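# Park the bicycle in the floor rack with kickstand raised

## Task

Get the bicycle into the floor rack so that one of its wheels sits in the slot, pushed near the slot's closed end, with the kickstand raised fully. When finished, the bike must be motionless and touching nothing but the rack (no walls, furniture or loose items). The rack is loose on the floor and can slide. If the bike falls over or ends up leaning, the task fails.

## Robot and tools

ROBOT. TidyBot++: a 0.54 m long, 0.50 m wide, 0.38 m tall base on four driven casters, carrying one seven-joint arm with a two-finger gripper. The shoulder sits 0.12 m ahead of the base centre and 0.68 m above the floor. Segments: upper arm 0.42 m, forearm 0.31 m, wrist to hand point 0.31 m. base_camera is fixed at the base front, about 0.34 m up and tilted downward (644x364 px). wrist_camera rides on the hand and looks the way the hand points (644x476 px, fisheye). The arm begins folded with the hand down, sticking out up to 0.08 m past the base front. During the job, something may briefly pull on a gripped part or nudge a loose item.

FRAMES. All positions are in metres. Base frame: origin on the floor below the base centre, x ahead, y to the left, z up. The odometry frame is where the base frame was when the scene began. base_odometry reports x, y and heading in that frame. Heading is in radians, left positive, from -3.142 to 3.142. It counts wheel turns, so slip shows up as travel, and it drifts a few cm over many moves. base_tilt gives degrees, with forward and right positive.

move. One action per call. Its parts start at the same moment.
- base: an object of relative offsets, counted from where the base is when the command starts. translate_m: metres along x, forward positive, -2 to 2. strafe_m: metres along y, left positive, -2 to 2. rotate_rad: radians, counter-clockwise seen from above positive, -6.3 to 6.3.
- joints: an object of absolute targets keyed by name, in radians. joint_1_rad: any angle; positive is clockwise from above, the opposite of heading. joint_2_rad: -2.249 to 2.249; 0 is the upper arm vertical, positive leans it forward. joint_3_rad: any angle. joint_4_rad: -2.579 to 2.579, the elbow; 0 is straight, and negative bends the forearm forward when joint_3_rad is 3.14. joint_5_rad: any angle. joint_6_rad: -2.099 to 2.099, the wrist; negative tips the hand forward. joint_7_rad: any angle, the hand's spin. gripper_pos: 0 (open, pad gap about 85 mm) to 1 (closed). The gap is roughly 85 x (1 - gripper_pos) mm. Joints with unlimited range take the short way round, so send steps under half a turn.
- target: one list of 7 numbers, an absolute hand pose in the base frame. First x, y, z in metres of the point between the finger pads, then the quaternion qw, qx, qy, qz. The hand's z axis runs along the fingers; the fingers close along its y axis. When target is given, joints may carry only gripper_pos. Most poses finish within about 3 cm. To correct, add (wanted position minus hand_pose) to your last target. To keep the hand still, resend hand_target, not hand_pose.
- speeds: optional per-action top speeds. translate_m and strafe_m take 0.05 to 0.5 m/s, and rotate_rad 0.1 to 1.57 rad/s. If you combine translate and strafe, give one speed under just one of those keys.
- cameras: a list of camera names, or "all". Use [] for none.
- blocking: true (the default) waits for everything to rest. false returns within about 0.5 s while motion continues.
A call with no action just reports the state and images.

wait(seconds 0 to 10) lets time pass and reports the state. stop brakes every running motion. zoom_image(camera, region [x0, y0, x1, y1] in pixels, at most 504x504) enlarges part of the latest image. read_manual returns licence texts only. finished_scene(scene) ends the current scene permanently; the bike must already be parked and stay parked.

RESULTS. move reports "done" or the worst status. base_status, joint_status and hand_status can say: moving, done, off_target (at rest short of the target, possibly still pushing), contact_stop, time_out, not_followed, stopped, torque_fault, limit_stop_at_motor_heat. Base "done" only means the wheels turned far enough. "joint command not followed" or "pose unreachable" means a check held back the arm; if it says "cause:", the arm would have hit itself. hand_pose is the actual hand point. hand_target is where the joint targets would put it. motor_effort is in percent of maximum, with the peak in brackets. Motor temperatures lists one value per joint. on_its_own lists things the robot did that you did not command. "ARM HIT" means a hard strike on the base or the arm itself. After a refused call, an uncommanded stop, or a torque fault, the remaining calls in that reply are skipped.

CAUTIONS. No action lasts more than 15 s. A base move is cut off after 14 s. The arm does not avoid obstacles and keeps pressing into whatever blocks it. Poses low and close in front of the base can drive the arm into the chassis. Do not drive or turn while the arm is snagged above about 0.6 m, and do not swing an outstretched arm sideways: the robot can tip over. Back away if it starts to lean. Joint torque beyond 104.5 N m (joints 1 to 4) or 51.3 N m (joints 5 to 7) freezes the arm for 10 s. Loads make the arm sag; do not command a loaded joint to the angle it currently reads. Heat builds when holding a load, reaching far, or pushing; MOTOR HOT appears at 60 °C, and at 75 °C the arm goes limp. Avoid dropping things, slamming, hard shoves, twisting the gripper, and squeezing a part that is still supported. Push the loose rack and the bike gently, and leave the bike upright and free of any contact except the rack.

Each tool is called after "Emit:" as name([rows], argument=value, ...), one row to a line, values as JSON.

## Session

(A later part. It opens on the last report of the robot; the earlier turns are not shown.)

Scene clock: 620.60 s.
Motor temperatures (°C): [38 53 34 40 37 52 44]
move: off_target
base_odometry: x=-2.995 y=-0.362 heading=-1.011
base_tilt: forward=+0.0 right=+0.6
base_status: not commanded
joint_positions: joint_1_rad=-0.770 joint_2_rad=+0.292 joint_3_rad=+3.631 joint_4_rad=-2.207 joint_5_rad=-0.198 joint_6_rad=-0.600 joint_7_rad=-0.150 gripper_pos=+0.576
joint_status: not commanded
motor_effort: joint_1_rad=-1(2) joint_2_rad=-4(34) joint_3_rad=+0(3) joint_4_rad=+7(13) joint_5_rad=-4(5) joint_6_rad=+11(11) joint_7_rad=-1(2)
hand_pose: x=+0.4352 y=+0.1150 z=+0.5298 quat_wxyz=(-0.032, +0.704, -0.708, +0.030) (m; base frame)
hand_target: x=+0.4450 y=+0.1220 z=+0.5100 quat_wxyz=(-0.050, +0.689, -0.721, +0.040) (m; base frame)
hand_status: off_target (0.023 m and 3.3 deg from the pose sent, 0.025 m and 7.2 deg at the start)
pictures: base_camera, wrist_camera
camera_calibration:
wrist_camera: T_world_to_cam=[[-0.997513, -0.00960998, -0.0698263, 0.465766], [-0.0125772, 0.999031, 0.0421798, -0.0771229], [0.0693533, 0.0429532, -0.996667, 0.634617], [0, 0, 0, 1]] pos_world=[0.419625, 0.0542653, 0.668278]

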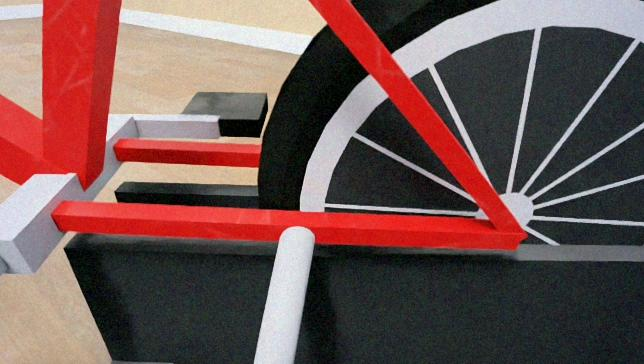

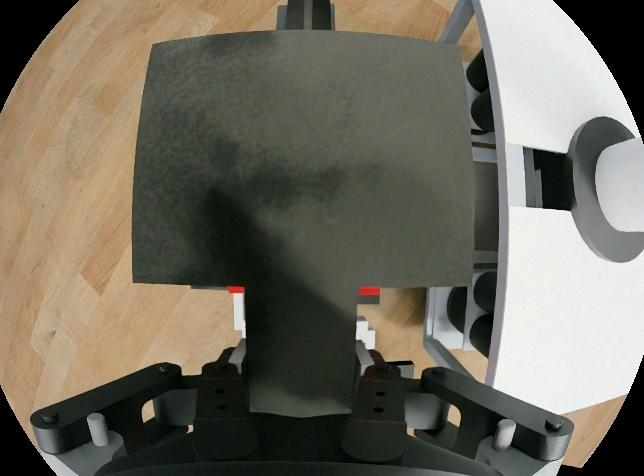

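Emit:
move(base={"translate_m": 0.03}, speeds={"translate_m": 0.06})

Emit:
zoom_image(camera="base_camera", region=[394, 114, 644, 364])

Scene clock: 621.77 s.
Motor temperatures (°C): [38 53 34 40 37 52 44]
move: done
base_odometry: x=-2.980 y=-0.387 heading=-1.011
base_tilt: forward=+0.0 right=+0.6
base_status: done
joint_positions: joint_1_rad=-0.775 joint_2_rad=+0.280 joint_3_rad=+3.639 joint_4_rad=-2.226 joint_5_rad=-0.204 joint_6_rad=-0.596 joint_7_rad=-0.143 gripper_pos=+0.576
joint_status: not commanded
motor_effort: joint_1_rad=-1(2) joint_2_rad=-3(5) joint_3_rad=+0(3) joint_4_rad=+10(12) joint_5_rad=-6(7) joint_6_rad=+12(15) joint_7_rad=-1(2)
hand_pose: x=+0.4285 y=+0.1127 z=+0.5298 quat_wxyz=(-0.032, +0.703, -0.709, +0.027) (m; base frame)
hand_target: x=+0.4450 y=+0.1220 z=+0.5100 quat_wxyz=(-0.050, +0.689, -0.721, +0.040) (m; base frame)
hand_status: not commanded
pictures: base_camera, wrist_camera
camera_calibration:
wrist_camera: T_world_to_cam=[[-0.997786, -0.00646272, -0.0661974, 0.456882], [-0.00959196, 0.998846, 0.0470632, -0.078782], [0.0658169, 0.047594, -0.996696, 0.636233], [0, 0, 0, 1]] pos_world=[0.41324, 0.0513629, 0.668083]

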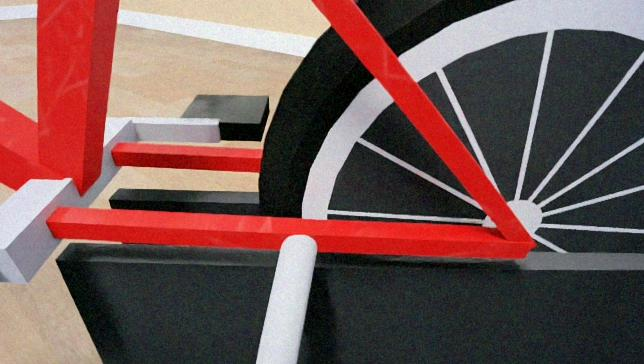

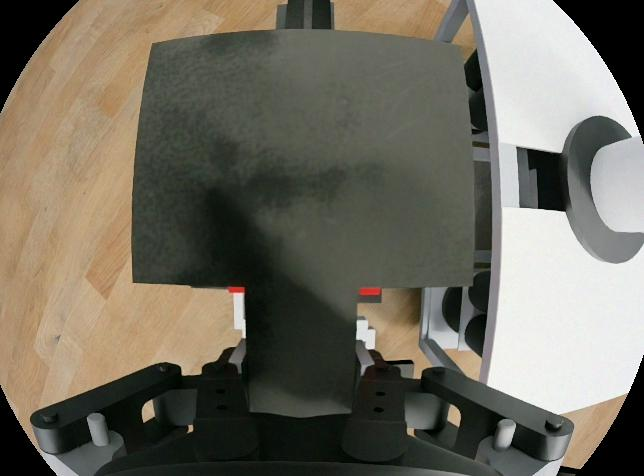

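Scaled by 2.016.

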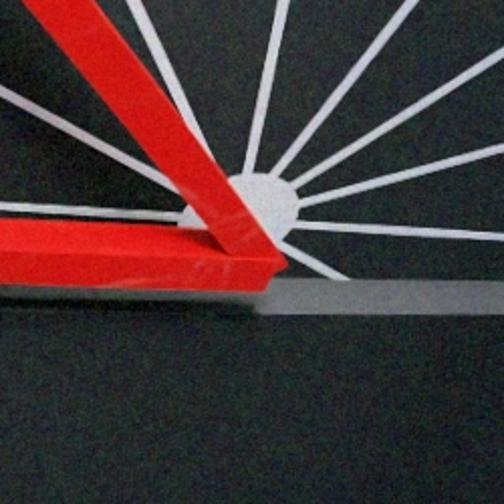

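Emit:
move(base={"translate_m": -0.05}, speeds={"translate_m": 0.06})

Scene clock: 623.23 s.
Motor temperatures (°C): [38 53 34 40 37 52 44]
move: done
base_odometry: x=-3.006 y=-0.345 heading=-1.011
base_tilt: forward=+0.0 right=+0.6
base_status: done
joint_positions: joint_1_rad=-0.777 joint_2_rad=+0.293 joint_3_rad=+3.645 joint_4_rad=-2.217 joint_5_rad=-0.205 joint_6_rad=-0.536 joint_7_rad=-0.133 gripper_pos=+0.576
joint_status: not commanded
motor_effort: joint_1_rad=-1(5) joint_2_rad=-13(14) joint_3_rad=+0(4) joint_4_rad=+7(13) joint_5_rad=-6(8) joint_6_rad=+5(12) joint_7_rad=-2(3)
hand_pose: x=+0.4507 y=+0.1143 z=+0.5301 quat_wxyz=(-0.053, +0.705, -0.706, +0.048) (m; base frame)
hand_target: x=+0.4450 y=+0.1220 z=+0.5100 quat_wxyz=(-0.050, +0.689, -0.721, +0.040) (m; base frame)
hand_status: not commanded
pictures: base_camera, wrist_camera
camera_calibration:
wrist_camera: T_world_to_cam=[[-0.992025, -0.0138789, -0.125275, 0.508616], [-0.0197586, 0.998755, 0.0458143, -0.0748978], [0.124483, 0.0479242, -0.991064, 0.605554], [0, 0, 0, 1]] pos_world=[0.427698, 0.0528428, 0.667291]

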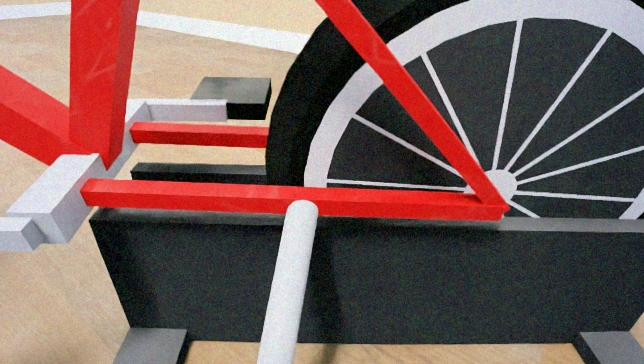

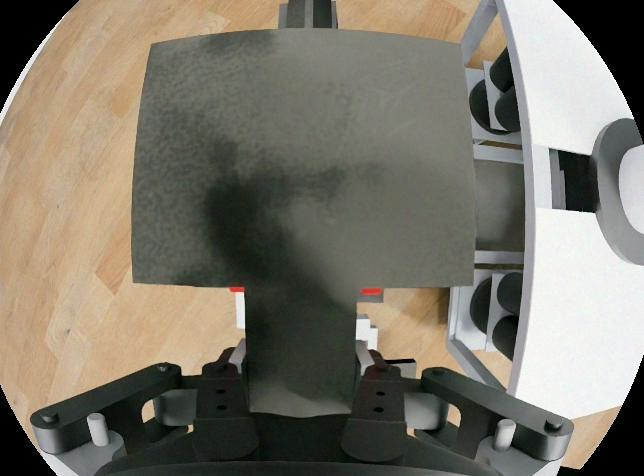

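Emit:
move(joints={"gripper_pos": 0.42})

Scene clock: 624.60 s.
Motor temperatures (°C): [38 53 34 40 37 52 44]
move: done
base_odometry: x=-3.006 y=-0.345 heading=-1.011
base_tilt: forward=+0.0 right=+0.6
base_status: not commanded
joint_positions: joint_1_rad=-0.778 joint_2_rad=+0.324 joint_3_rad=+3.647 joint_4_rad=-2.218 joint_5_rad=-0.230 joint_6_rad=-0.483 joint_7_rad=-0.133 gripper_pos=+0.420
joint_status: all done
motor_effort: joint_1_rad=-1(3) joint_2_rad=-19(21) joint_3_rad=+1(2) joint_4_rad=+7(10) joint_5_rad=-1(7) joint_6_rad=-2(5) joint_7_rad=+1(3)
hand_pose: x=+0.4623 y=+0.1160 z=+0.5224 quat_wxyz=(-0.062, +0.697, -0.712, +0.059) (m; base frame)
hand_target: x=+0.4450 y=+0.1220 z=+0.5100 quat_wxyz=(-0.050, +0.689, -0.721, +0.040) (m; base frame)
hand_status: not commanded
pictures: base_camera, wrist_camera
camera_calibration:
wrist_camera: T_world_to_cam=[[-0.988254, 0.00535505, -0.152726, 0.52958], [-0.00144676, 0.999013, 0.0443901, -0.0838056], [0.152813, 0.0440897, -0.987271, 0.581702], [0, 0, 0, 1]] pos_world=[0.434347, 0.0552399, 0.658898]

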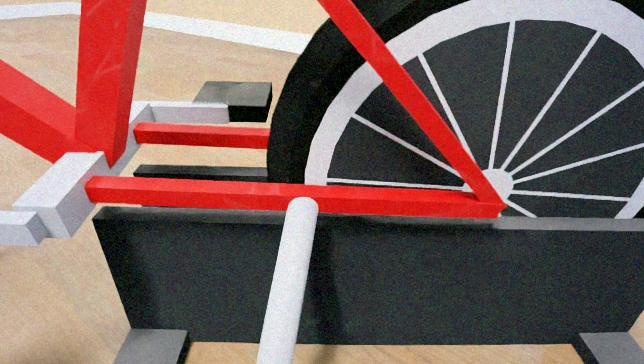

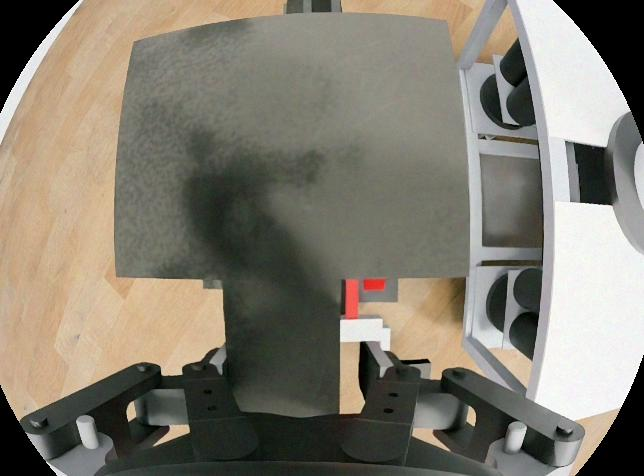

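Emit:
move(joints={"gripper_pos": 0.0}, cameras=["wrist_camera"])

Emit:
move(target=[0.455, 0.117, 0.61, -0.060, 0.697, -0.712, 0.055], cameras=["wrist_camera"])

Emit:
move(target=[0.44, 0.0, 0.70, 0, 0.7071, -0.7071, 0])

Scene clock: 625.47 s.
Motor temperatures (°C): [38 53 34 40 37 52 44]
move: done
base_odometry: x=-3.006 y=-0.345 heading=-1.011
base_tilt: forward=+0.0 right=+0.6
base_status: not commanded
joint_positions: joint_1_rad=-0.778 joint_2_rad=+0.327 joint_3_rad=+3.647 joint_4_rad=-2.234 joint_5_rad=-0.230 joint_6_rad=-0.483 joint_7_rad=-0.133 gripper_pos=+0.000
joint_status: all done
motor_effort: joint_1_rad=+0(1) joint_2_rad=-20(21) joint_3_rad=+2(2) joint_4_rad=+10(11) joint_5_rad=-1(2) joint_6_rad=+1(2) joint_7_rad=+1(1)
hand_pose: x=+0.4539 y=+0.1126 z=+0.5179 quat_wxyz=(-0.054, +0.697, -0.713, +0.055) (m; base frame)
hand_target: x=+0.4450 y=+0.1220 z=+0.5100 quat_wxyz=(-0.050, +0.689, -0.721, +0.040) (m; base frame)
hand_status: not commanded
pictures: wrist_camera
camera_calibration:
wrist_camera: T_world_to_cam=[[-0.990649, 0.00677505, -0.13627, 0.512984], [0.0016224, 0.999281, 0.0378875, -0.078301], [0.136429, 0.0373121, -0.989947, 0.588281], [0, 0, 0, 1]] pos_world=[0.428055, 0.0528192, 0.655238]

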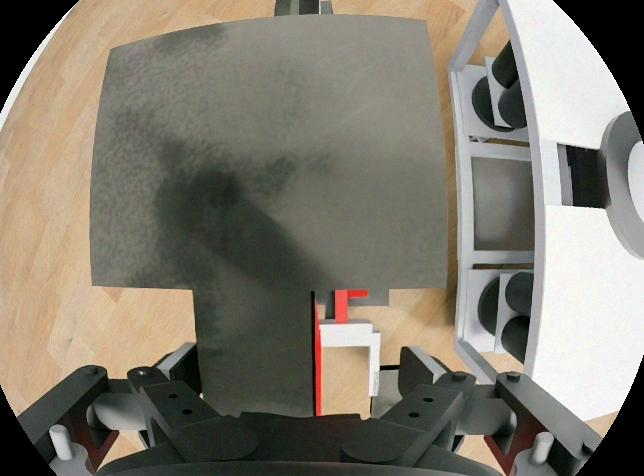

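Scene clock: 627.07 s.
Motor temperatures (°C): [38 53 34 40 37 52 44]
move: off_target
base_odometry: x=-3.006 y=-0.345 heading=-1.011
base_tilt: forward=+0.0 right=+0.6
base_status: not commanded
joint_positions: joint_1_rad=-0.448 joint_2_rad=+0.148 joint_3_rad=+3.219 joint_4_rad=-2.078 joint_5_rad=-0.002 joint_6_rad=-0.746 joint_7_rad=-0.389 gripper_pos=+0.000
joint_status: not commanded
motor_effort: joint_1_rad=+0(2) joint_2_rad=-19(24) joint_3_rad=+1(2) joint_4_rad=+14(14) joint_5_rad=-1(3) joint_6_rad=+1(2) joint_7_rad=+1(1)
hand_pose: x=+0.4586 y=+0.1336 z=+0.5995 quat_wxyz=(-0.076, +0.699, -0.710, +0.038) (m; base frame)
hand_target: x=+0.4550 y=+0.1170 z=+0.6100 quat_wxyz=(-0.060, +0.697, -0.712, +0.055) (m; base frame)
hand_status: off_target (0.020 m and 2.7 deg from the pose sent, 0.092 m and 0.7 deg at the start)
pictures: wrist_camera
camera_calibration:
wrist_camera: T_world_to_cam=[[-0.98959, 0.00509448, -0.143823, 0.532921], [-0.008472, 0.995578, 0.0935579, -0.130599], [0.143663, 0.0938024, -0.985171, 0.653918], [0, 0, 0, 1]] pos_world=[0.432322, 0.0659678, 0.733086]

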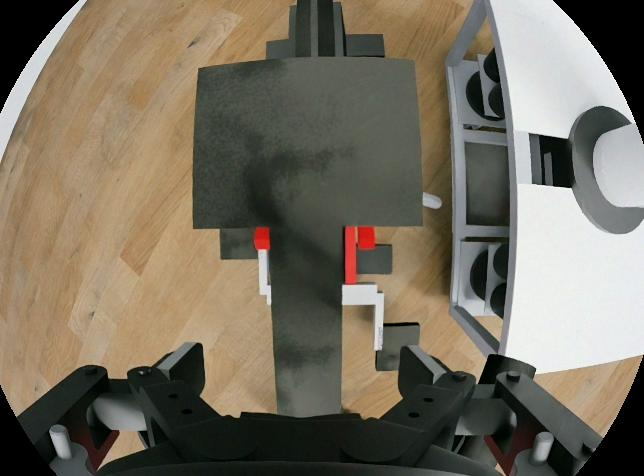

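Scene clock: 628.93 s.
Motor temperatures (°C): [38 53 34 40 37 52 44]
move: off_target
base_odometry: x=-3.006 y=-0.345 heading=-1.011
base_tilt: forward=+0.0 right=+0.6
base_status: not commanded
joint_positions: joint_1_rad=-0.074 joint_2_rad=+0.072 joint_3_rad=+3.216 joint_4_rad=-1.827 joint_5_rad=-0.001 joint_6_rad=-1.225 joint_7_rad=-0.039 gripper_pos=+0.000
joint_status: not commanded
motor_effort: joint_1_rad=+0(1) joint_2_rad=-18(20) joint_3_rad=+0(1) joint_4_rad=+16(16) joint_5_rad=-1(2) joint_6_rad=+0(2) joint_7_rad=+0(1)
hand_pose: x=+0.4531 y=+0.0019 z=+0.6888 quat_wxyz=(-0.005, +0.693, -0.721, +0.007) (m; base frame)
hand_target: x=+0.4400 y=+0.0000 z=+0.7000 quat_wxyz=(+0.000, +0.707, -0.707, +0.000) (m; base frame)
hand_status: off_target (0.017 m and 2.5 deg from the pose sent, 0.168 m and 9.8 deg at the start)
pictures: base_camera, wrist_camera
camera_calibration:
wrist_camera: T_world_to_cam=[[-0.999697, 0.0246211, 0.000212208, 0.446315], [0.0246115, 0.998985, 0.0377314, 0.0155751], [0.000716995, 0.0377252, -0.999288, 0.829644], [0, 0, 0, 1]] pos_world=[0.445202, -0.0578465, 0.828371]

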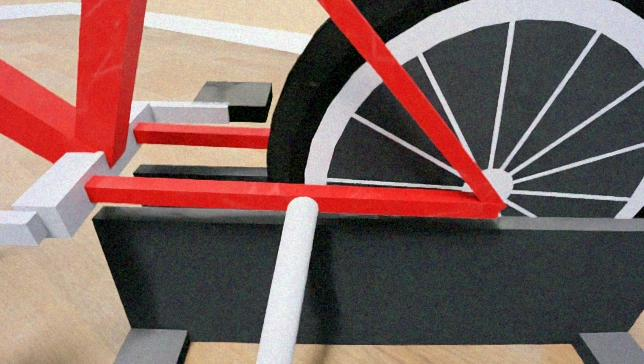

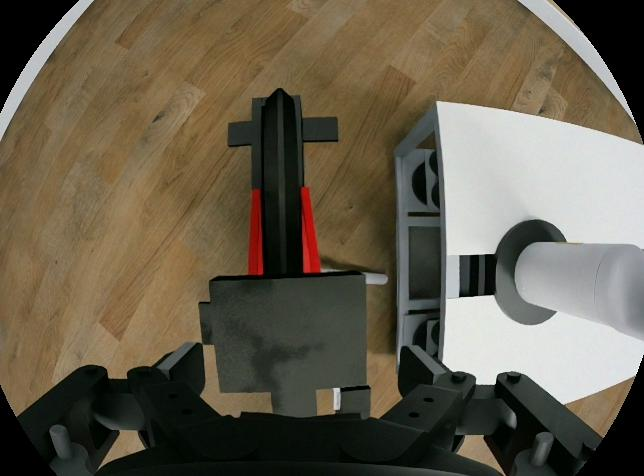

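Emit:
move(base={"strafe_m": 0.5, "translate_m": -0.2}, joints={"joint_1_rad": 0, "joint_2_rad": -0.5, "joint_3_rad": 3.14, "joint_4_rad": -1.7, "joint_5_rad": 0, "joint_6_rad": -1.2, "joint_7_rad": 1.57, "gripper_pos": 1.0})

Scene clock: 632.23 s.
Motor temperatures (°C): [38 52 34 40 37 52 44]
move: done
base_odometry: x=-2.689 y=+0.090 heading=-1.010
base_tilt: forward=+0.0 right=+0.6
base_status: done
joint_positions: joint_1_rad=-0.017 joint_2_rad=-0.490 joint_3_rad=+3.153 joint_4_rad=-1.706 joint_5_rad=-0.001 joint_6_rad=-1.227 joint_7_rad=+1.521 gripper_pos=+0.999
joint_status: all done
motor_effort: joint_1_rad=+0(2) joint_2_rad=+0(21) joint_3_rad=+1(2) joint_4_rad=+19(20) joint_5_rad=-1(3) joint_6_rad=+5(6) joint_7_rad=+1(2)
hand_pose: x=+0.4163 y=+0.0026 z=+0.9241 quat_wxyz=(-0.013, +0.939, -0.021, +0.342) (m; base frame)
hand_target: x=+0.4205 y=+0.0020 z=+0.9354 quat_wxyz=(+0.000, +0.932, +0.000, +0.362) (m; base frame)
hand_status: not commanded
pictures: base_camera, wrist_camera
camera_calibration:
wrist_camera: T_world_to_cam=[[-0.0305495, -0.999409, -0.0157695, 0.0234305], [-0.791196, 0.03382, -0.610626, 0.948215], [0.610799, -0.00617757, -0.791762, 0.619105], [0, 0, 0, 1]] pos_world=[0.372791, -0.00482741, 1.06956]

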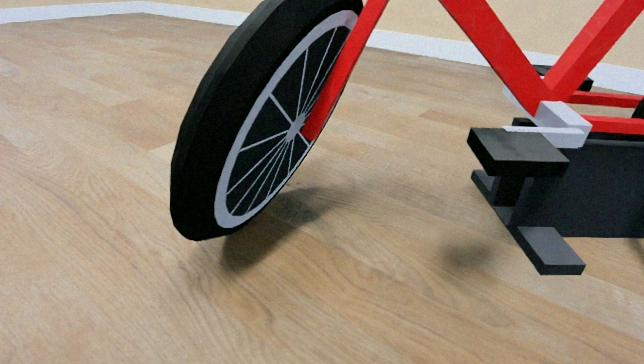

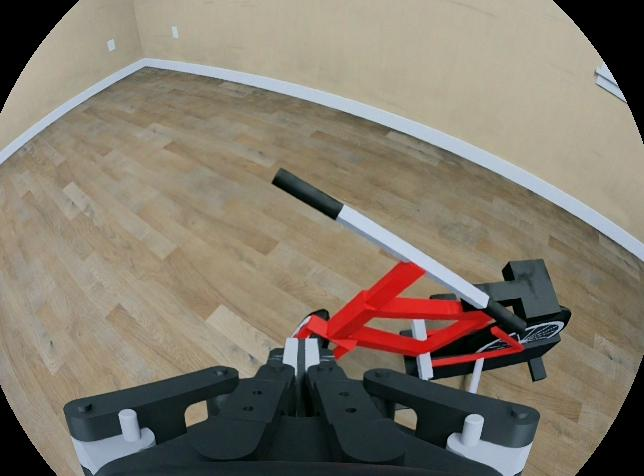

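Emit:
move(base={"strafe_m": -0.905}, cameras=[])

Emit:
move(base={"translate_m": 0.1}, joints={"joint_1_rad": -0.6, "joint_6_rad": -1.3})

Scene clock: 636.00 s.
Motor temperatures (°C): [38 52 34 40 37 52 44]
move: done
base_odometry: x=-3.455 y=-0.391 heading=-1.011
base_tilt: forward=+0.0 right=+0.6
base_status: done
joint_positions: joint_1_rad=-0.016 joint_2_rad=-0.490 joint_3_rad=+3.148 joint_4_rad=-1.706 joint_5_rad=-0.001 joint_6_rad=-1.227 joint_7_rad=+1.524 gripper_pos=+0.999
joint_status: not commanded
motor_effort: joint_1_rad=+0(1) joint_2_rad=+0(2) joint_3_rad=+1(2) joint_4_rad=+19(20) joint_5_rad=-1(3) joint_6_rad=+6(6) joint_7_rad=+1(1)
hand_pose: x=+0.4163 y=+0.0041 z=+0.9241 quat_wxyz=(-0.012, +0.939, -0.018, +0.342) (m; base frame)
hand_target: x=+0.4205 y=+0.0020 z=+0.9354 quat_wxyz=(+0.000, +0.932, +0.000, +0.362) (m; base frame)
hand_status: not commanded
pictures: none
No camera images: "cameras" was empty.

Scene clock: 637.83 s.
Motor temperatures (°C): [38 52 34 40 37 52 44]
move: done
base_odometry: x=-3.402 y=-0.476 heading=-1.011
base_tilt: forward=+0.0 right=+0.6
base_status: done
joint_positions: joint_1_rad=-0.584 joint_2_rad=-0.489 joint_3_rad=+3.148 joint_4_rad=-1.706 joint_5_rad=-0.001 joint_6_rad=-1.245 joint_7_rad=+1.524 gripper_pos=+0.999
joint_status: all done
motor_effort: joint_1_rad=+0(1) joint_2_rad=+0(5) joint_3_rad=+1(1) joint_4_rad=+19(20) joint_5_rad=+0(2) joint_6_rad=+5(7) joint_7_rad=+1(1)
hand_pose: x=+0.3638 y=+0.1609 z=+0.9202 quat_wxyz=(-0.105, +0.910, +0.247, +0.317) (m; base frame)
hand_target: x=+0.3470 y=+0.1583 z=+0.9156 quat_wxyz=(-0.093, +0.906, +0.281, +0.301) (m; base frame)
hand_status: not commanded
pictures: base_camera, wrist_camera
camera_calibration:
wrist_camera: T_world_to_cam=[[0.51634, -0.856315, -0.0108416, -0.0465545], [-0.691235, -0.40926, -0.595567, 0.920043], [0.505556, 0.315009, -0.803232, 0.646276], [0, 0, 0, 1]] pos_world=[0.333275, 0.133088, 1.06655]

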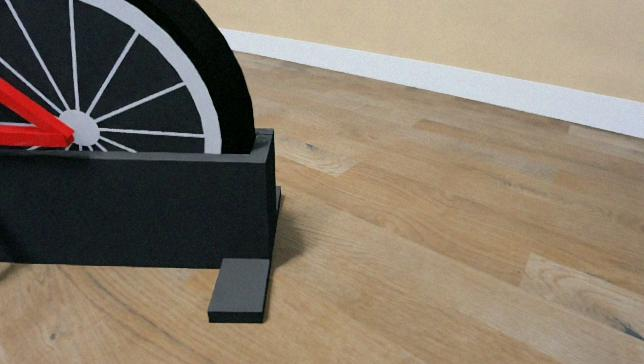

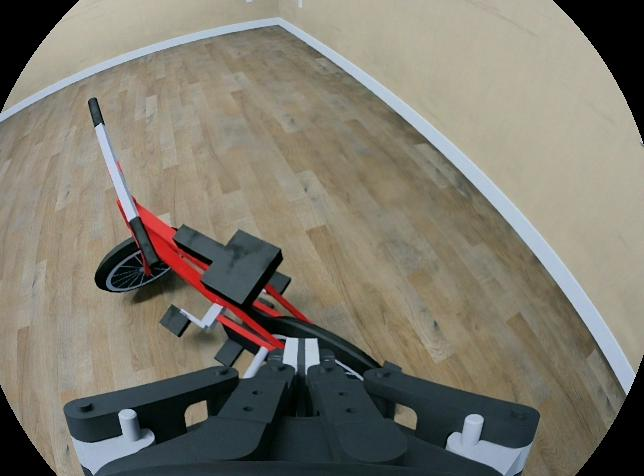

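Emit:
move(base={"translate_m": 0.14}, speeds={"translate_m": 0.15}, cameras=["base_camera"])

Emit:
move(target=[0.24, 0.45, 0.70, 0, 0.7071, 0.7071, 0])

Scene clock: 639.60 s.
Motor temperatures (°C): [38 51 34 40 37 52 44]
move: done
base_odometry: x=-3.328 y=-0.595 heading=-1.011
base_tilt: forward=+0.0 right=+0.6
base_status: done
joint_positions: joint_1_rad=-0.584 joint_2_rad=-0.492 joint_3_rad=+3.148 joint_4_rad=-1.706 joint_5_rad=-0.001 joint_6_rad=-1.248 joint_7_rad=+1.524 gripper_pos=+0.999
joint_status: not commanded
motor_effort: joint_1_rad=+0(0) joint_2_rad=+0(3) joint_3_rad=+1(2) joint_4_rad=+19(20) joint_5_rad=-1(2) joint_6_rad=+6(6) joint_7_rad=+1(1)
hand_pose: x=+0.3627 y=+0.1603 z=+0.9205 quat_wxyz=(-0.105, +0.910, +0.247, +0.317) (m; base frame)
hand_target: x=+0.3470 y=+0.1583 z=+0.9156 quat_wxyz=(-0.093, +0.906, +0.281, +0.301) (m; base frame)
hand_status: not commanded
pictures: base_camera

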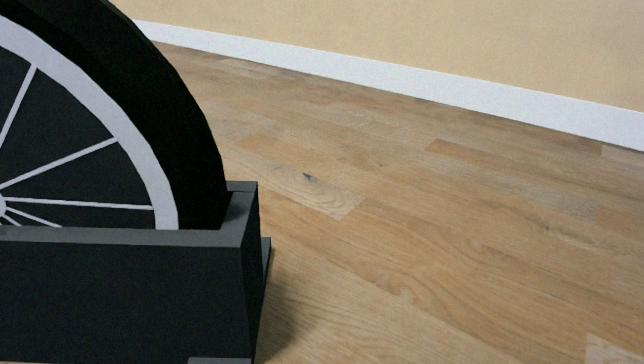

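Scene clock: 641.80 s.
Motor temperatures (°C): [38 51 34 40 37 52 44]
move: off_target
base_odometry: x=-3.328 y=-0.595 heading=-1.011
base_tilt: forward=+0.0 right=+0.6
base_status: not commanded
joint_positions: joint_1_rad=-1.019 joint_2_rad=+0.403 joint_3_rad=+2.734 joint_4_rad=-1.380 joint_5_rad=+0.106 joint_6_rad=-1.336 joint_7_rad=+1.640 gripper_pos=+0.999
joint_status: not commanded
motor_effort: joint_1_rad=+0(1) joint_2_rad=-29(31) joint_3_rad=-3(3) joint_4_rad=+17(20) joint_5_rad=-2(2) joint_6_rad=+1(6) joint_7_rad=+1(1)
hand_pose: x=+0.2342 y=+0.4619 z=+0.7043 quat_wxyz=(-0.037, +0.737, +0.675, +0.005) (m; base frame)
hand_target: x=+0.2400 y=+0.4500 z=+0.7000 quat_wxyz=(+0.000, +0.707, +0.707, +0.000) (m; base frame)
hand_status: off_target (0.014 m and 6.6 deg from the pose sent, 0.384 m and 70.2 deg at the start)
pictures: base_camera, wrist_camera
camera_calibration:
wrist_camera: T_world_to_cam=[[0.996979, -0.0718048, -0.0296277, -0.185935], [-0.0723502, -0.997221, -0.0177646, 0.544738], [-0.0282698, 0.0198545, -0.999403, 0.843112], [0, 0, 0, 1]] pos_world=[0.24862, 0.513134, 0.846777]

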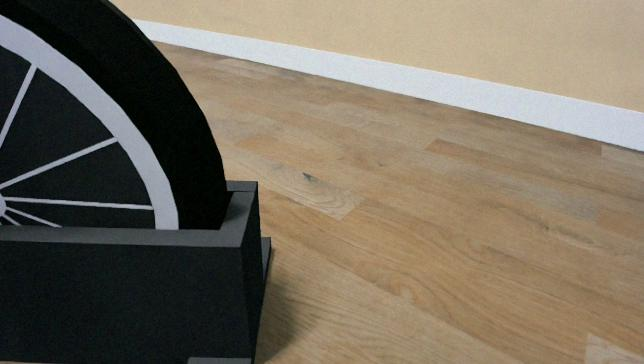

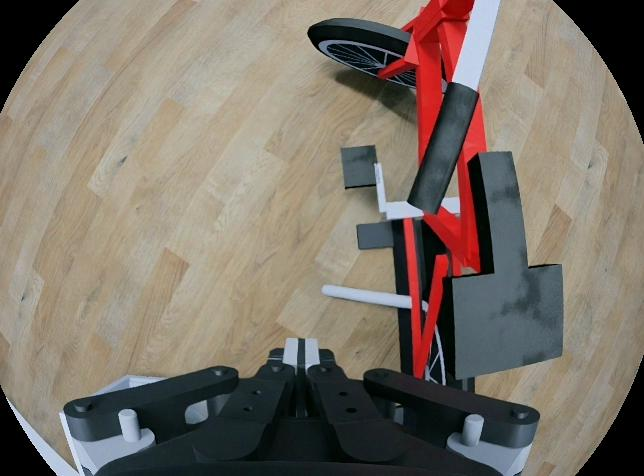

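Emit:
move(target=[0.23, 0.52, 0.50, 0, 0.7071, 0.7071, 0], cameras=[])

Emit:
move(target=[0.24, 0.51, 0.25, 0, 0.7071, 0.7071, 0], cameras=["wrist_camera"])

Scene clock: 643.40 s.
Motor temperatures (°C): [38 51 34 40 37 52 44]
move: off_target
base_odometry: x=-3.328 y=-0.595 heading=-1.011
base_tilt: forward=+0.0 right=+0.5
base_status: not commanded
joint_positions: joint_1_rad=-1.173 joint_2_rad=+0.747 joint_3_rad=+2.831 joint_4_rad=-1.466 joint_5_rad=+0.176 joint_6_rad=-1.010 joint_7_rad=+1.636 gripper_pos=+0.999
joint_status: not commanded
motor_effort: joint_1_rad=+0(1) joint_2_rad=-38(42) joint_3_rad=-4(5) joint_4_rad=+13(17) joint_5_rad=-1(3) joint_6_rad=+0(1) joint_7_rad=+1(1)
hand_pose: x=+0.2119 y=+0.5081 z=+0.5046 quat_wxyz=(-0.010, +0.706, +0.707, -0.038) (m; base frame)
hand_target: x=+0.2300 y=+0.5200 z=+0.5000 quat_wxyz=(+0.000, +0.707, +0.707, +0.000) (m; base frame)
hand_status: off_target (0.022 m and 4.5 deg from the pose sent, 0.212 m and 6.6 deg at the start)
pictures: none
No camera images: "cameras" was empty.

Scene clock: 645.30 s.
Motor temperatures (°C): [38 51 34 40 37 52 44]
move: off_target
base_odometry: x=-3.328 y=-0.595 heading=-1.011
base_tilt: forward=+0.0 right=+0.6
base_status: not commanded
joint_positions: joint_1_rad=-1.242 joint_2_rad=+1.177 joint_3_rad=+2.995 joint_4_rad=-1.510 joint_5_rad=+0.203 joint_6_rad=-0.513 joint_7_rad=+1.636 gripper_pos=+0.999
joint_status: not commanded
motor_effort: joint_1_rad=+0(1) joint_2_rad=-42(47) joint_3_rad=-3(4) joint_4_rad=+7(14) joint_5_rad=-1(3) joint_6_rad=+0(1) joint_7_rad=+1(1)
hand_pose: x=+0.2293 y=+0.5011 z=+0.2548 quat_wxyz=(-0.004, +0.715, +0.698, -0.029) (m; base frame)
hand_target: x=+0.2400 y=+0.5100 z=+0.2500 quat_wxyz=(+0.000, +0.707, +0.707, +0.000) (m; base frame)
hand_status: off_target (0.015 m and 3.6 deg from the pose sent, 0.256 m and 4.5 deg at the start)
pictures: wrist_camera
camera_calibration:
wrist_camera: T_world_to_cam=[[0.999529, -0.00974643, -0.029114, -0.223313], [-0.00751776, -0.997102, 0.0757015, 0.536668], [-0.0297675, -0.0754469, -0.996705, 0.440322], [0, 0, 0, 1]] pos_world=[0.24035, 0.566157, 0.391743]

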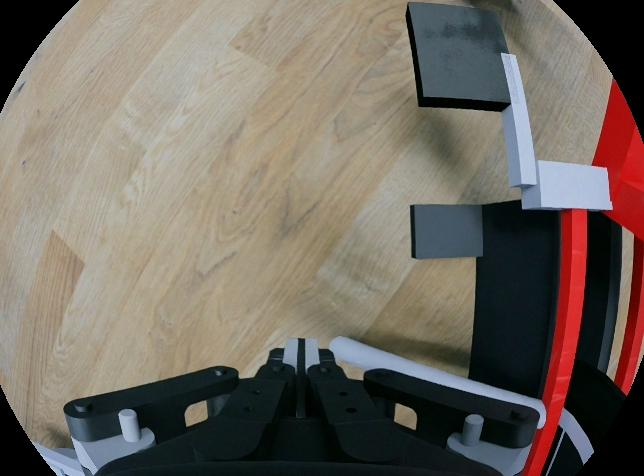

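Emit:
move(target=[0.305, 0.515, 0.072, 0, 0.7071, 0.7071, 0])

Scene clock: 647.27 s.
Motor temperatures (°C): [38 51 34 40 37 52 44]
move: off_target
base_odometry: x=-3.328 y=-0.595 heading=-1.011
base_tilt: forward=+0.0 right=+0.6
base_status: not commanded
joint_positions: joint_1_rad=-1.177 joint_2_rad=+1.597 joint_3_rad=+3.018 joint_4_rad=-1.137 joint_5_rad=+0.203 joint_6_rad=-0.476 joint_7_rad=+1.692 gripper_pos=+0.999
joint_status: not commanded
motor_effort: joint_1_rad=+0(1) joint_2_rad=-44(48) joint_3_rad=-3(4) joint_4_rad=+6(8) joint_5_rad=-1(2) joint_6_rad=+0(1) joint_7_rad=+0(1)
hand_pose: x=+0.2786 y=+0.5038 z=+0.0752 quat_wxyz=(-0.001, +0.737, +0.675, -0.034) (m; base frame)
hand_target: x=+0.3050 y=+0.5150 z=+0.0720 quat_wxyz=(+0.000, +0.707, +0.707, +0.000) (m; base frame)
hand_status: off_target (0.029 m and 6.4 deg from the pose sent, 0.198 m and 3.6 deg at the start)
pictures: base_camera, wrist_camera
camera_calibration:
wrist_camera: T_world_to_cam=[[0.996818, -0.0736427, -0.0305103, -0.244758], [-0.0706931, -0.993563, 0.088512, 0.568223], [-0.0368322, -0.0860735, -0.995608, 0.270191], [0, 0, 0, 1]] pos_world=[0.2941, 0.569797, 0.211242]

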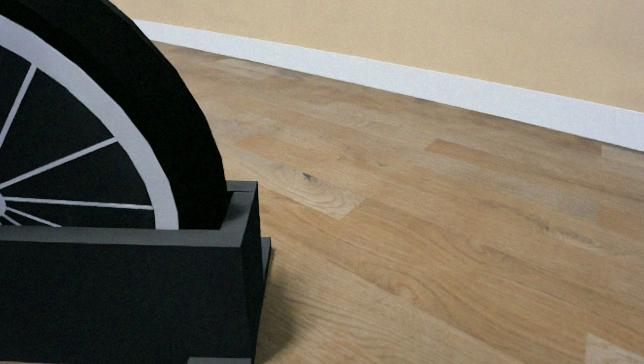

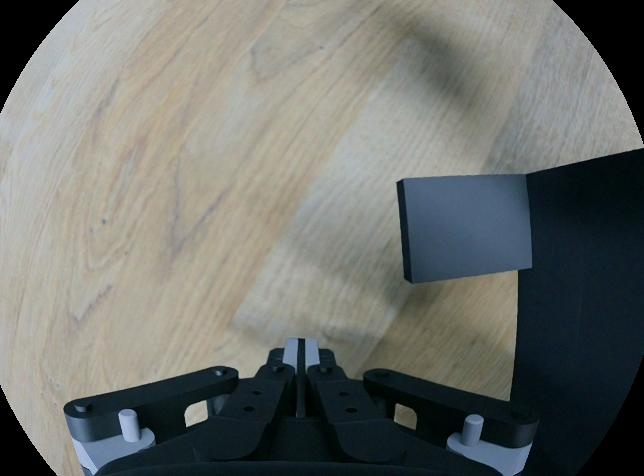

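Emit:
move(target=[0.305, 0.445, 0.08, 0, 0.7071, 0.7071, 0], cameras=[])

Emit:
move(target=[0.305, 0.395, 0.085, 0, 0.7071, 0.7071, 0])

Scene clock: 648.73 s.
Motor temperatures (°C): [38 51 34 40 37 51 44]
move: off_target
base_odometry: x=-3.328 y=-0.595 heading=-1.011
base_tilt: forward=+0.0 right=+0.6
base_status: not commanded
joint_positions: joint_1_rad=-1.158 joint_2_rad=+1.543 joint_3_rad=+3.058 joint_4_rad=-1.383 joint_5_rad=+0.210 joint_6_rad=-0.241 joint_7_rad=+1.692 gripper_pos=+0.999
joint_status: not commanded
motor_effort: joint_1_rad=+1(1) joint_2_rad=-38(45) joint_3_rad=-1(3) joint_4_rad=+0(7) joint_5_rad=-1(2) joint_6_rad=-3(7) joint_7_rad=+1(1)
hand_pose: x=+0.2774 y=+0.4559 z=+0.0773 quat_wxyz=(-0.011, +0.736, +0.677, -0.016) (m; base frame)
hand_target: x=+0.3050 y=+0.4450 z=+0.0800 quat_wxyz=(+0.000, +0.707, +0.707, +0.000) (m; base frame)
hand_status: off_target (0.030 m and 5.3 deg from the pose sent, 0.065 m and 6.4 deg at the start)
pictures: none
No camera images: "cameras" was empty.

Scene clock: 649.87 s.
Motor temperatures (°C): [38 51 34 40 37 51 44]
move: off_target
base_odometry: x=-3.328 y=-0.595 heading=-1.011
base_tilt: forward=+0.0 right=+0.6
base_status: not commanded
joint_positions: joint_1_rad=-1.153 joint_2_rad=+1.490 joint_3_rad=+3.083 joint_4_rad=-1.528 joint_5_rad=+0.210 joint_6_rad=-0.063 joint_7_rad=+1.730 gripper_pos=+0.999
joint_status: not commanded
motor_effort: joint_1_rad=+3(3) joint_2_rad=-32(38) joint_3_rad=+2(3) joint_4_rad=-6(6) joint_5_rad=-1(2) joint_6_rad=-7(7) joint_7_rad=+0(1)
hand_pose: x=+0.2815 y=+0.4498 z=+0.0947 quat_wxyz=(-0.033, +0.723, +0.690, +0.020) (m; base frame)
hand_target: x=+0.3050 y=+0.3950 z=+0.0850 quat_wxyz=(+0.000, +0.707, +0.707, +0.000) (m; base frame)
hand_status: off_target (0.060 m and 5.2 deg from the pose sent, 0.067 m and 5.3 deg at the start)
pictures: base_camera, wrist_camera
camera_calibration:
wrist_camera: T_world_to_cam=[[0.999472, -0.0324459, -0.00164447, -0.273024], [-0.0324825, -0.998927, -0.0330208, 0.516176], [-0.000571312, 0.0330568, -0.999453, 0.221668], [0, 0, 0, 1]] pos_world=[0.289774, 0.499436, 0.238142]

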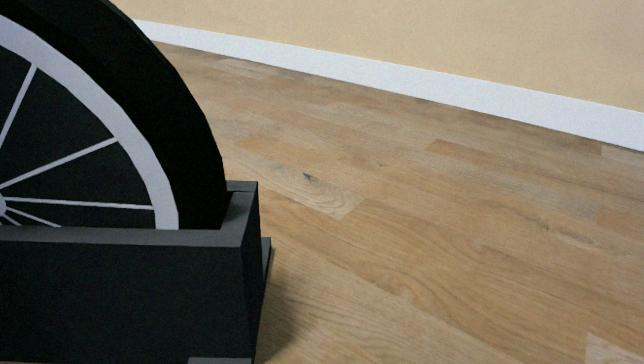

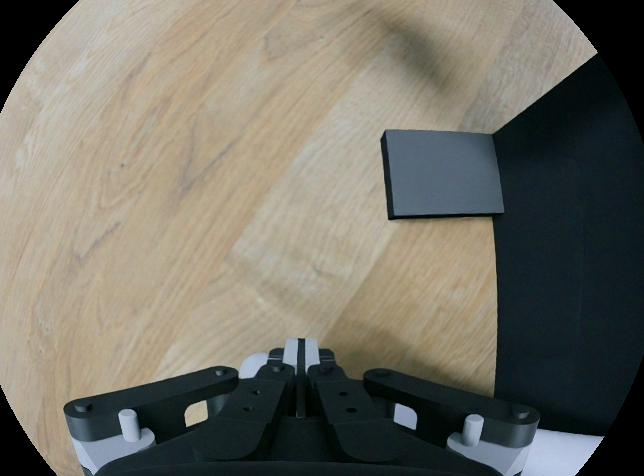

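Emit:
move(target=[0.305, 0.345, 0.08, 0, 0.7071, 0.7071, 0], cameras=["wrist_camera"])

Scene clock: 650.97 s.
Motor temperatures (°C): [38 51 34 40 37 51 44]
move: off_target
base_odometry: x=-3.328 y=-0.595 heading=-1.011
base_tilt: forward=+0.0 right=+0.6
base_status: not commanded
joint_positions: joint_1_rad=-1.134 joint_2_rad=+1.478 joint_3_rad=+3.097 joint_4_rad=-1.657 joint_5_rad=+0.210 joint_6_rad=+0.090 joint_7_rad=+1.805 gripper_pos=+0.999
joint_status: not commanded
motor_effort: joint_1_rad=+5(5) joint_2_rad=-26(32) joint_3_rad=+6(7) joint_4_rad=-8(10) joint_5_rad=-2(2) joint_6_rad=-8(9) joint_7_rad=+0(1)
hand_pose: x=+0.2776 y=+0.4224 z=+0.0979 quat_wxyz=(-0.046, +0.703, +0.709, +0.033) (m; base frame)
hand_target: x=+0.3050 y=+0.3450 z=+0.0800 quat_wxyz=(+0.000, +0.707, +0.707, +0.000) (m; base frame)
hand_status: off_target (0.084 m and 6.5 deg from the pose sent, 0.108 m and 5.2 deg at the start)
pictures: wrist_camera
camera_calibration:
wrist_camera: T_world_to_cam=[[0.999741, 0.0226703, 0.00217904, -0.293784], [0.0227679, -0.997209, -0.0711081, 0.476478], [0.000560915, 0.0711393, -0.997466, 0.209185], [0, 0, 0, 1]] pos_world=[0.282742, 0.466926, 0.243177]

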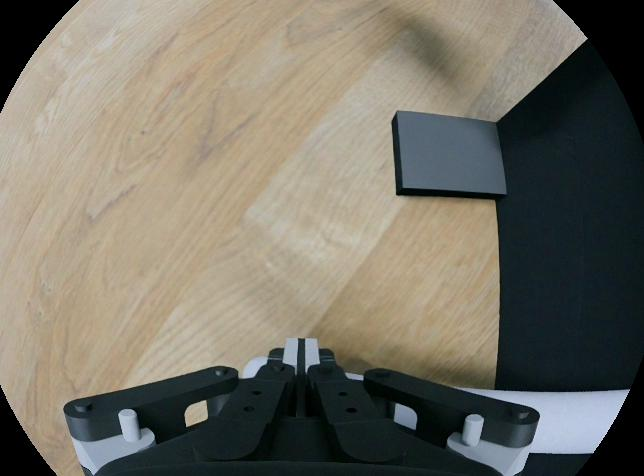

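Emit:
move(target=[0.305, 0.29, 0.085, 0, 0.7071, 0.7071, 0], cameras=["wrist_camera"])

Emit:
move(target=[0.305, 0.24, 0.10, 0, 0.7071, 0.7071, 0], cameras=["wrist_camera"])

Scene clock: 652.57 s.
Motor temperatures (°C): [38 51 34 40 37 51 44]
move: off_target
base_odometry: x=-3.328 y=-0.595 heading=-1.011
base_tilt: forward=+0.0 right=+0.6
base_status: not commanded
joint_positions: joint_1_rad=-1.060 joint_2_rad=+1.494 joint_3_rad=+3.147 joint_4_rad=-1.847 joint_5_rad=+0.210 joint_6_rad=+0.225 joint_7_rad=+1.902 gripper_pos=+0.999
joint_status: not commanded
motor_effort: joint_1_rad=+2(6) joint_2_rad=-33(33) joint_3_rad=+2(8) joint_4_rad=-4(10) joint_5_rad=-1(3) joint_6_rad=-1(8) joint_7_rad=+0(1)
hand_pose: x=+0.2863 y=+0.3232 z=+0.0951 quat_wxyz=(-0.022, +0.698, +0.716, +0.005) (m; base frame)
hand_target: x=+0.3050 y=+0.2900 z=+0.0850 quat_wxyz=(+0.000, +0.707, +0.707, +0.000) (m; base frame)
hand_status: off_target (0.039 m and 3.0 deg from the pose sent, 0.136 m and 6.5 deg at the start)
pictures: wrist_camera
camera_calibration:
wrist_camera: T_world_to_cam=[[0.999207, 0.039344, -0.0060528, -0.304713], [0.0393575, -0.999223, 0.0021184, 0.366148], [-0.00596475, -0.00235495, -0.999979, 0.239261], [0, 0, 0, 1]] pos_world=[0.291488, 0.378415, 0.236636]

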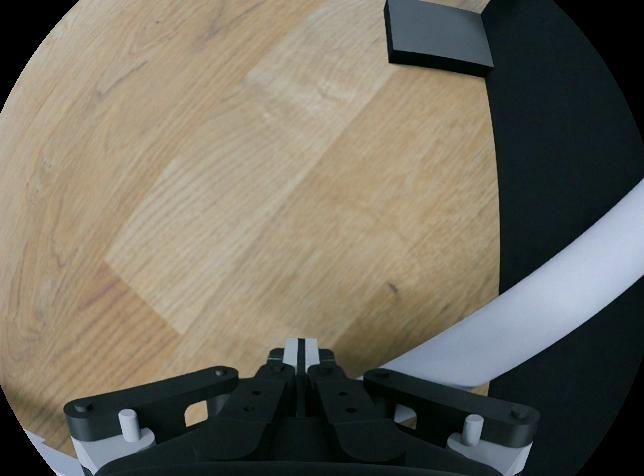

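Scene clock: 653.60 s.
Motor temperatures (°C): [38 51 34 40 37 51 44]
move: off_target
base_odometry: x=-3.328 y=-0.595 heading=-1.011
base_tilt: forward=+0.0 right=+0.6
base_status: not commanded
joint_positions: joint_1_rad=-0.991 joint_2_rad=+1.493 joint_3_rad=+3.169 joint_4_rad=-1.966 joint_5_rad=+0.193 joint_6_rad=+0.322 joint_7_rad=+2.000 gripper_pos=+0.999
joint_status: not commanded
motor_effort: joint_1_rad=+4(7) joint_2_rad=-25(33) joint_3_rad=+5(13) joint_4_rad=-10(23) joint_5_rad=+1(4) joint_6_rad=+2(3) joint_7_rad=+1(1)
hand_pose: x=+0.2916 y=+0.2707 z=+0.1044 quat_wxyz=(-0.016, +0.696, +0.718, -0.004) (m; base frame)
hand_target: x=+0.3050 y=+0.2400 z=+0.1000 quat_wxyz=(+0.000, +0.707, +0.707, +0.000) (m; base frame)
hand_status: off_target (0.034 m and 2.6 deg from the pose sent, 0.085 m and 3.0 deg at the start)
pictures: wrist_camera
ARM HIT: the arm struck its own base or body hard.
camera_calibration:
wrist_camera: T_world_to_cam=[[0.998899, 0.045786, -0.0102055, -0.309079], [0.0460051, -0.998691, 0.022376, 0.309185], [-0.00916758, -0.0228208, -0.999698, 0.254931], [0, 0, 0, 1]] pos_world=[0.296852, 0.32875, 0.244781]

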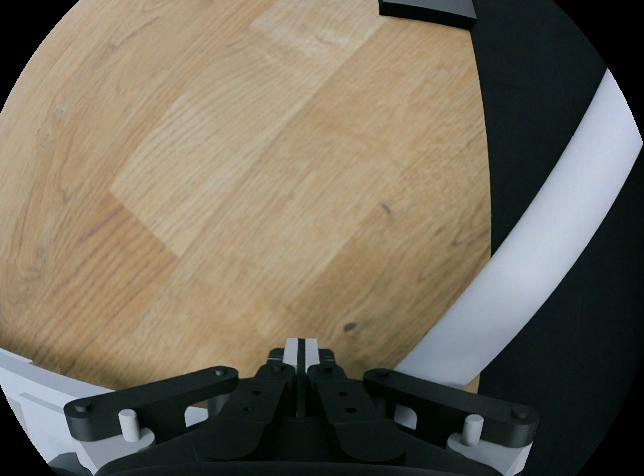

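Emit:
move(base={"strafe_m": -0.08}, speeds={"strafe_m": 0.1}, target=[0.315, 0.30, 0.115, 0, 0.7071, 0.7071, 0], cameras=["wrist_camera"])

Scene clock: 655.13 s.
Motor temperatures (°C): [38 51 34 40 37 51 44]
move: off_target
base_odometry: x=-3.396 y=-0.638 heading=-1.011
base_tilt: forward=+0.0 right=+0.6
base_status: done
joint_positions: joint_1_rad=-1.007 joint_2_rad=+1.468 joint_3_rad=+3.172 joint_4_rad=-1.893 joint_5_rad=+0.193 joint_6_rad=+0.230 joint_7_rad=+1.971 gripper_pos=+0.999
joint_status: not commanded
motor_effort: joint_1_rad=+0(5) joint_2_rad=-34(35) joint_3_rad=-1(6) joint_4_rad=-4(10) joint_5_rad=-1(2) joint_6_rad=+0(2) joint_7_rad=+1(1)
hand_pose: x=+0.3099 y=+0.2955 z=+0.1067 quat_wxyz=(-0.007, +0.700, +0.714, +0.001) (m; base frame)
hand_target: x=+0.3150 y=+0.3000 z=+0.1150 quat_wxyz=(+0.000, +0.707, +0.707, +0.000) (m; base frame)
hand_status: off_target (0.011 m and 1.5 deg from the pose sent, 0.039 m and 2.6 deg at the start)
pictures: wrist_camera
camera_calibration:
wrist_camera: T_world_to_cam=[[0.999305, 0.0360013, 0.0096304, -0.327843], [0.0357118, -0.99895, 0.0287111, 0.335708], [0.0106539, -0.0283472, -0.999541, 0.253423], [0, 0, 0, 1]] pos_world=[0.312927, 0.354342, 0.246826]

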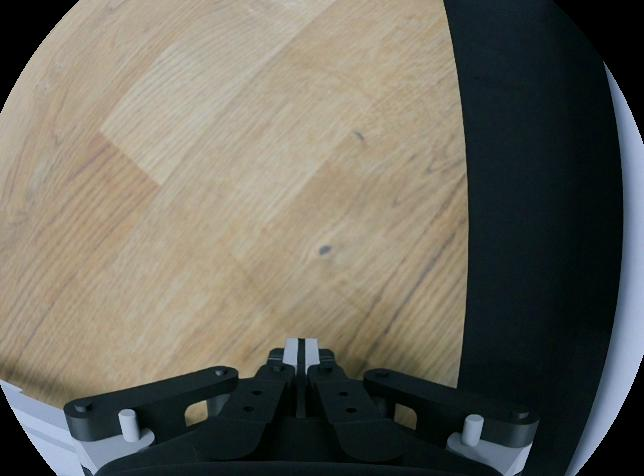

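Emit:
move(target=[0.27, 0.35, 0.35, 0, 0.7071, 0.7071, 0], cameras=[])

Emit:
move(target=[0.23, 0.40, 0.70, 0, 0.7071, 0.7071, 0], cameras=["wrist_camera"])

Emit:
move(base={"translate_m": -0.5}, cameras=[])

Emit:
move(base={"strafe_m": 0.5})

Scene clock: 657.13 s.
Motor temperatures (°C): [38 51 34 40 37 51 44]
move: off_target
base_odometry: x=-3.396 y=-0.638 heading=-1.011
base_tilt: forward=+0.0 right=+0.6
base_status: not commanded
joint_positions: joint_1_rad=-1.068 joint_2_rad=+0.858 joint_3_rad=+3.054 joint_4_rad=-2.071 joint_5_rad=+0.262 joint_6_rad=-0.190 joint_7_rad=+1.716 gripper_pos=+0.999
joint_status: not commanded
motor_effort: joint_1_rad=+0(1) joint_2_rad=-32(37) joint_3_rad=-2(2) joint_4_rad=+4(4) joint_5_rad=-1(2) joint_6_rad=+1(1) joint_7_rad=+0(1)
hand_pose: x=+0.2808 y=+0.3591 z=+0.3402 quat_wxyz=(-0.014, +0.723, +0.691, +0.011) (m; base frame)
hand_target: x=+0.2700 y=+0.3500 z=+0.3500 quat_wxyz=(+0.000, +0.707, +0.707, +0.000) (m; base frame)
hand_status: off_target (0.017 m and 3.3 deg from the pose sent, 0.253 m and 1.5 deg at the start)
pictures: none
No camera images: "cameras" was empty.

Scene clock: 659.33 s.
Motor temperatures (°C): [38 51 34 40 37 51 44]
move: off_target
base_odometry: x=-3.396 y=-0.638 heading=-1.011
base_tilt: forward=+0.0 right=+0.6
base_status: not commanded
joint_positions: joint_1_rad=-0.946 joint_2_rad=+0.323 joint_3_rad=+2.656 joint_4_rad=-1.546 joint_5_rad=+0.212 joint_6_rad=-1.282 joint_7_rad=+1.715 gripper_pos=+0.999
joint_status: not commanded
motor_effort: joint_1_rad=+0(1) joint_2_rad=-26(35) joint_3_rad=-2(3) joint_4_rad=+16(17) joint_5_rad=-1(2) joint_6_rad=+0(1) joint_7_rad=+1(1)
hand_pose: x=+0.2489 y=+0.4121 z=+0.6910 quat_wxyz=(+0.014, +0.693, +0.721, +0.029) (m; base frame)
hand_target: x=+0.2300 y=+0.4000 z=+0.7000 quat_wxyz=(+0.000, +0.707, +0.707, +0.000) (m; base frame)
hand_status: off_target (0.024 m and 4.3 deg from the pose sent, 0.366 m and 3.3 deg at the start)
pictures: wrist_camera
camera_calibration:
wrist_camera: T_world_to_cam=[[0.995532, 0.0535642, 0.0777565, -0.330009], [0.0519864, -0.998402, 0.0221767, 0.437752], [0.0788201, -0.0180354, -0.996726, 0.818315], [0, 0, 0, 1]] pos_world=[0.241278, 0.469488, 0.831588]

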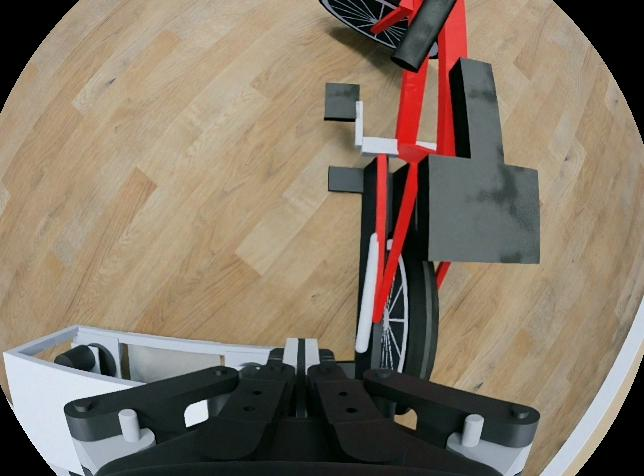

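Scene clock: 662.10 s.
Motor temperatures (°C): [38 50 34 40 37 51 44]
move: done
base_odometry: x=-3.661 y=-0.214 heading=-1.013
base_tilt: forward=+0.0 right=+0.6
base_status: done
joint_positions: joint_1_rad=-0.935 joint_2_rad=+0.305 joint_3_rad=+2.638 joint_4_rad=-1.539 joint_5_rad=+0.196 joint_6_rad=-1.298 joint_7_rad=+1.715 gripper_pos=+0.999
joint_status: not commanded
motor_effort: joint_1_rad=+0(9) joint_2_rad=-25(36) joint_3_rad=-3(4) joint_4_rad=+17(27) joint_5_rad=-1(2) joint_6_rad=+0(7) joint_7_rad=+1(1)
hand_pose: x=+0.2416 y=+0.4106 z=+0.7010 quat_wxyz=(+0.006, +0.693, +0.721, +0.029) (m; base frame)
hand_target: x=+0.2300 y=+0.4000 z=+0.7000 quat_wxyz=(+0.000, +0.707, +0.707, +0.000) (m; base frame)
hand_status: not commanded
pictures: none
No camera images: "cameras" was empty.

Scene clock: 664.30 s.
Motor temperatures (°C): [38 50 34 40 37 51 44]
move: done
base_odometry: x=-3.237 y=+0.051 heading=-1.012
base_tilt: forward=+0.0 right=+0.6
base_status: done
joint_positions: joint_1_rad=-0.934 joint_2_rad=+0.307 joint_3_rad=+2.638 joint_4_rad=-1.538 joint_5_rad=+0.196 joint_6_rad=-1.298 joint_7_rad=+1.715 gripper_pos=+0.999
joint_status: not commanded
motor_effort: joint_1_rad=+0(2) joint_2_rad=-25(29) joint_3_rad=-3(3) joint_4_rad=+16(17) joint_5_rad=-1(2) joint_6_rad=+1(2) joint_7_rad=+0(1)
hand_pose: x=+0.2418 y=+0.4106 z=+0.7006 quat_wxyz=(+0.006, +0.693, +0.720, +0.028) (m; base frame)
hand_target: x=+0.2300 y=+0.4000 z=+0.7000 quat_wxyz=(+0.000, +0.707, +0.707, +0.000) (m; base frame)
hand_status: not commanded
pictures: base_camera, wrist_camera
camera_calibration:
wrist_camera: T_world_to_cam=[[0.996349, 0.0526136, 0.0672382, -0.316125], [0.0519232, -0.998579, 0.0119756, 0.443706], [0.0677728, -0.00844069, -0.997665, 0.827807], [0, 0, 0, 1]] pos_world=[0.235829, 0.466695, 0.841816]

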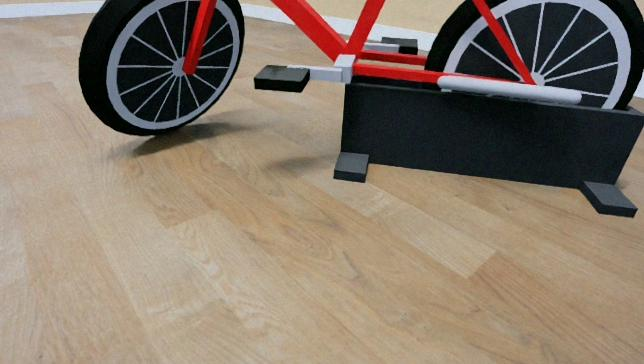

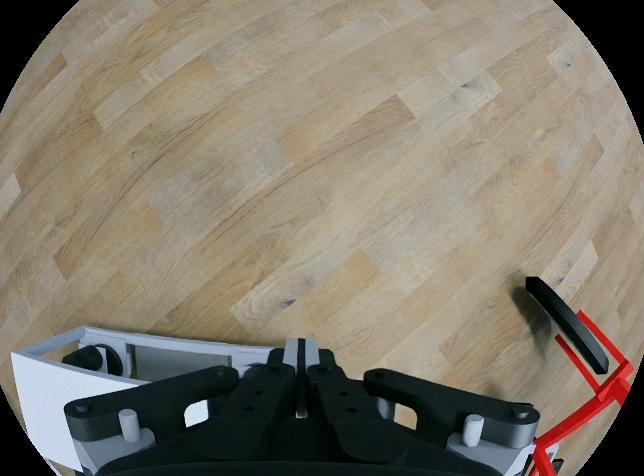

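Emit:
zoom_image(camera="base_camera", region=[40, 60, 340, 200])

Emit:
zoom_image(camera="base_camera", region=[324, 20, 644, 220])

Scaled by 1.680.

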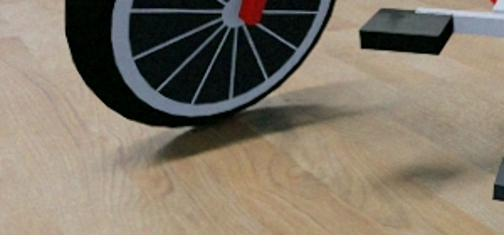

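Scaled by 1.575.

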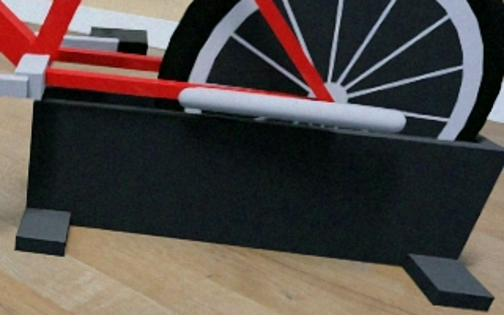

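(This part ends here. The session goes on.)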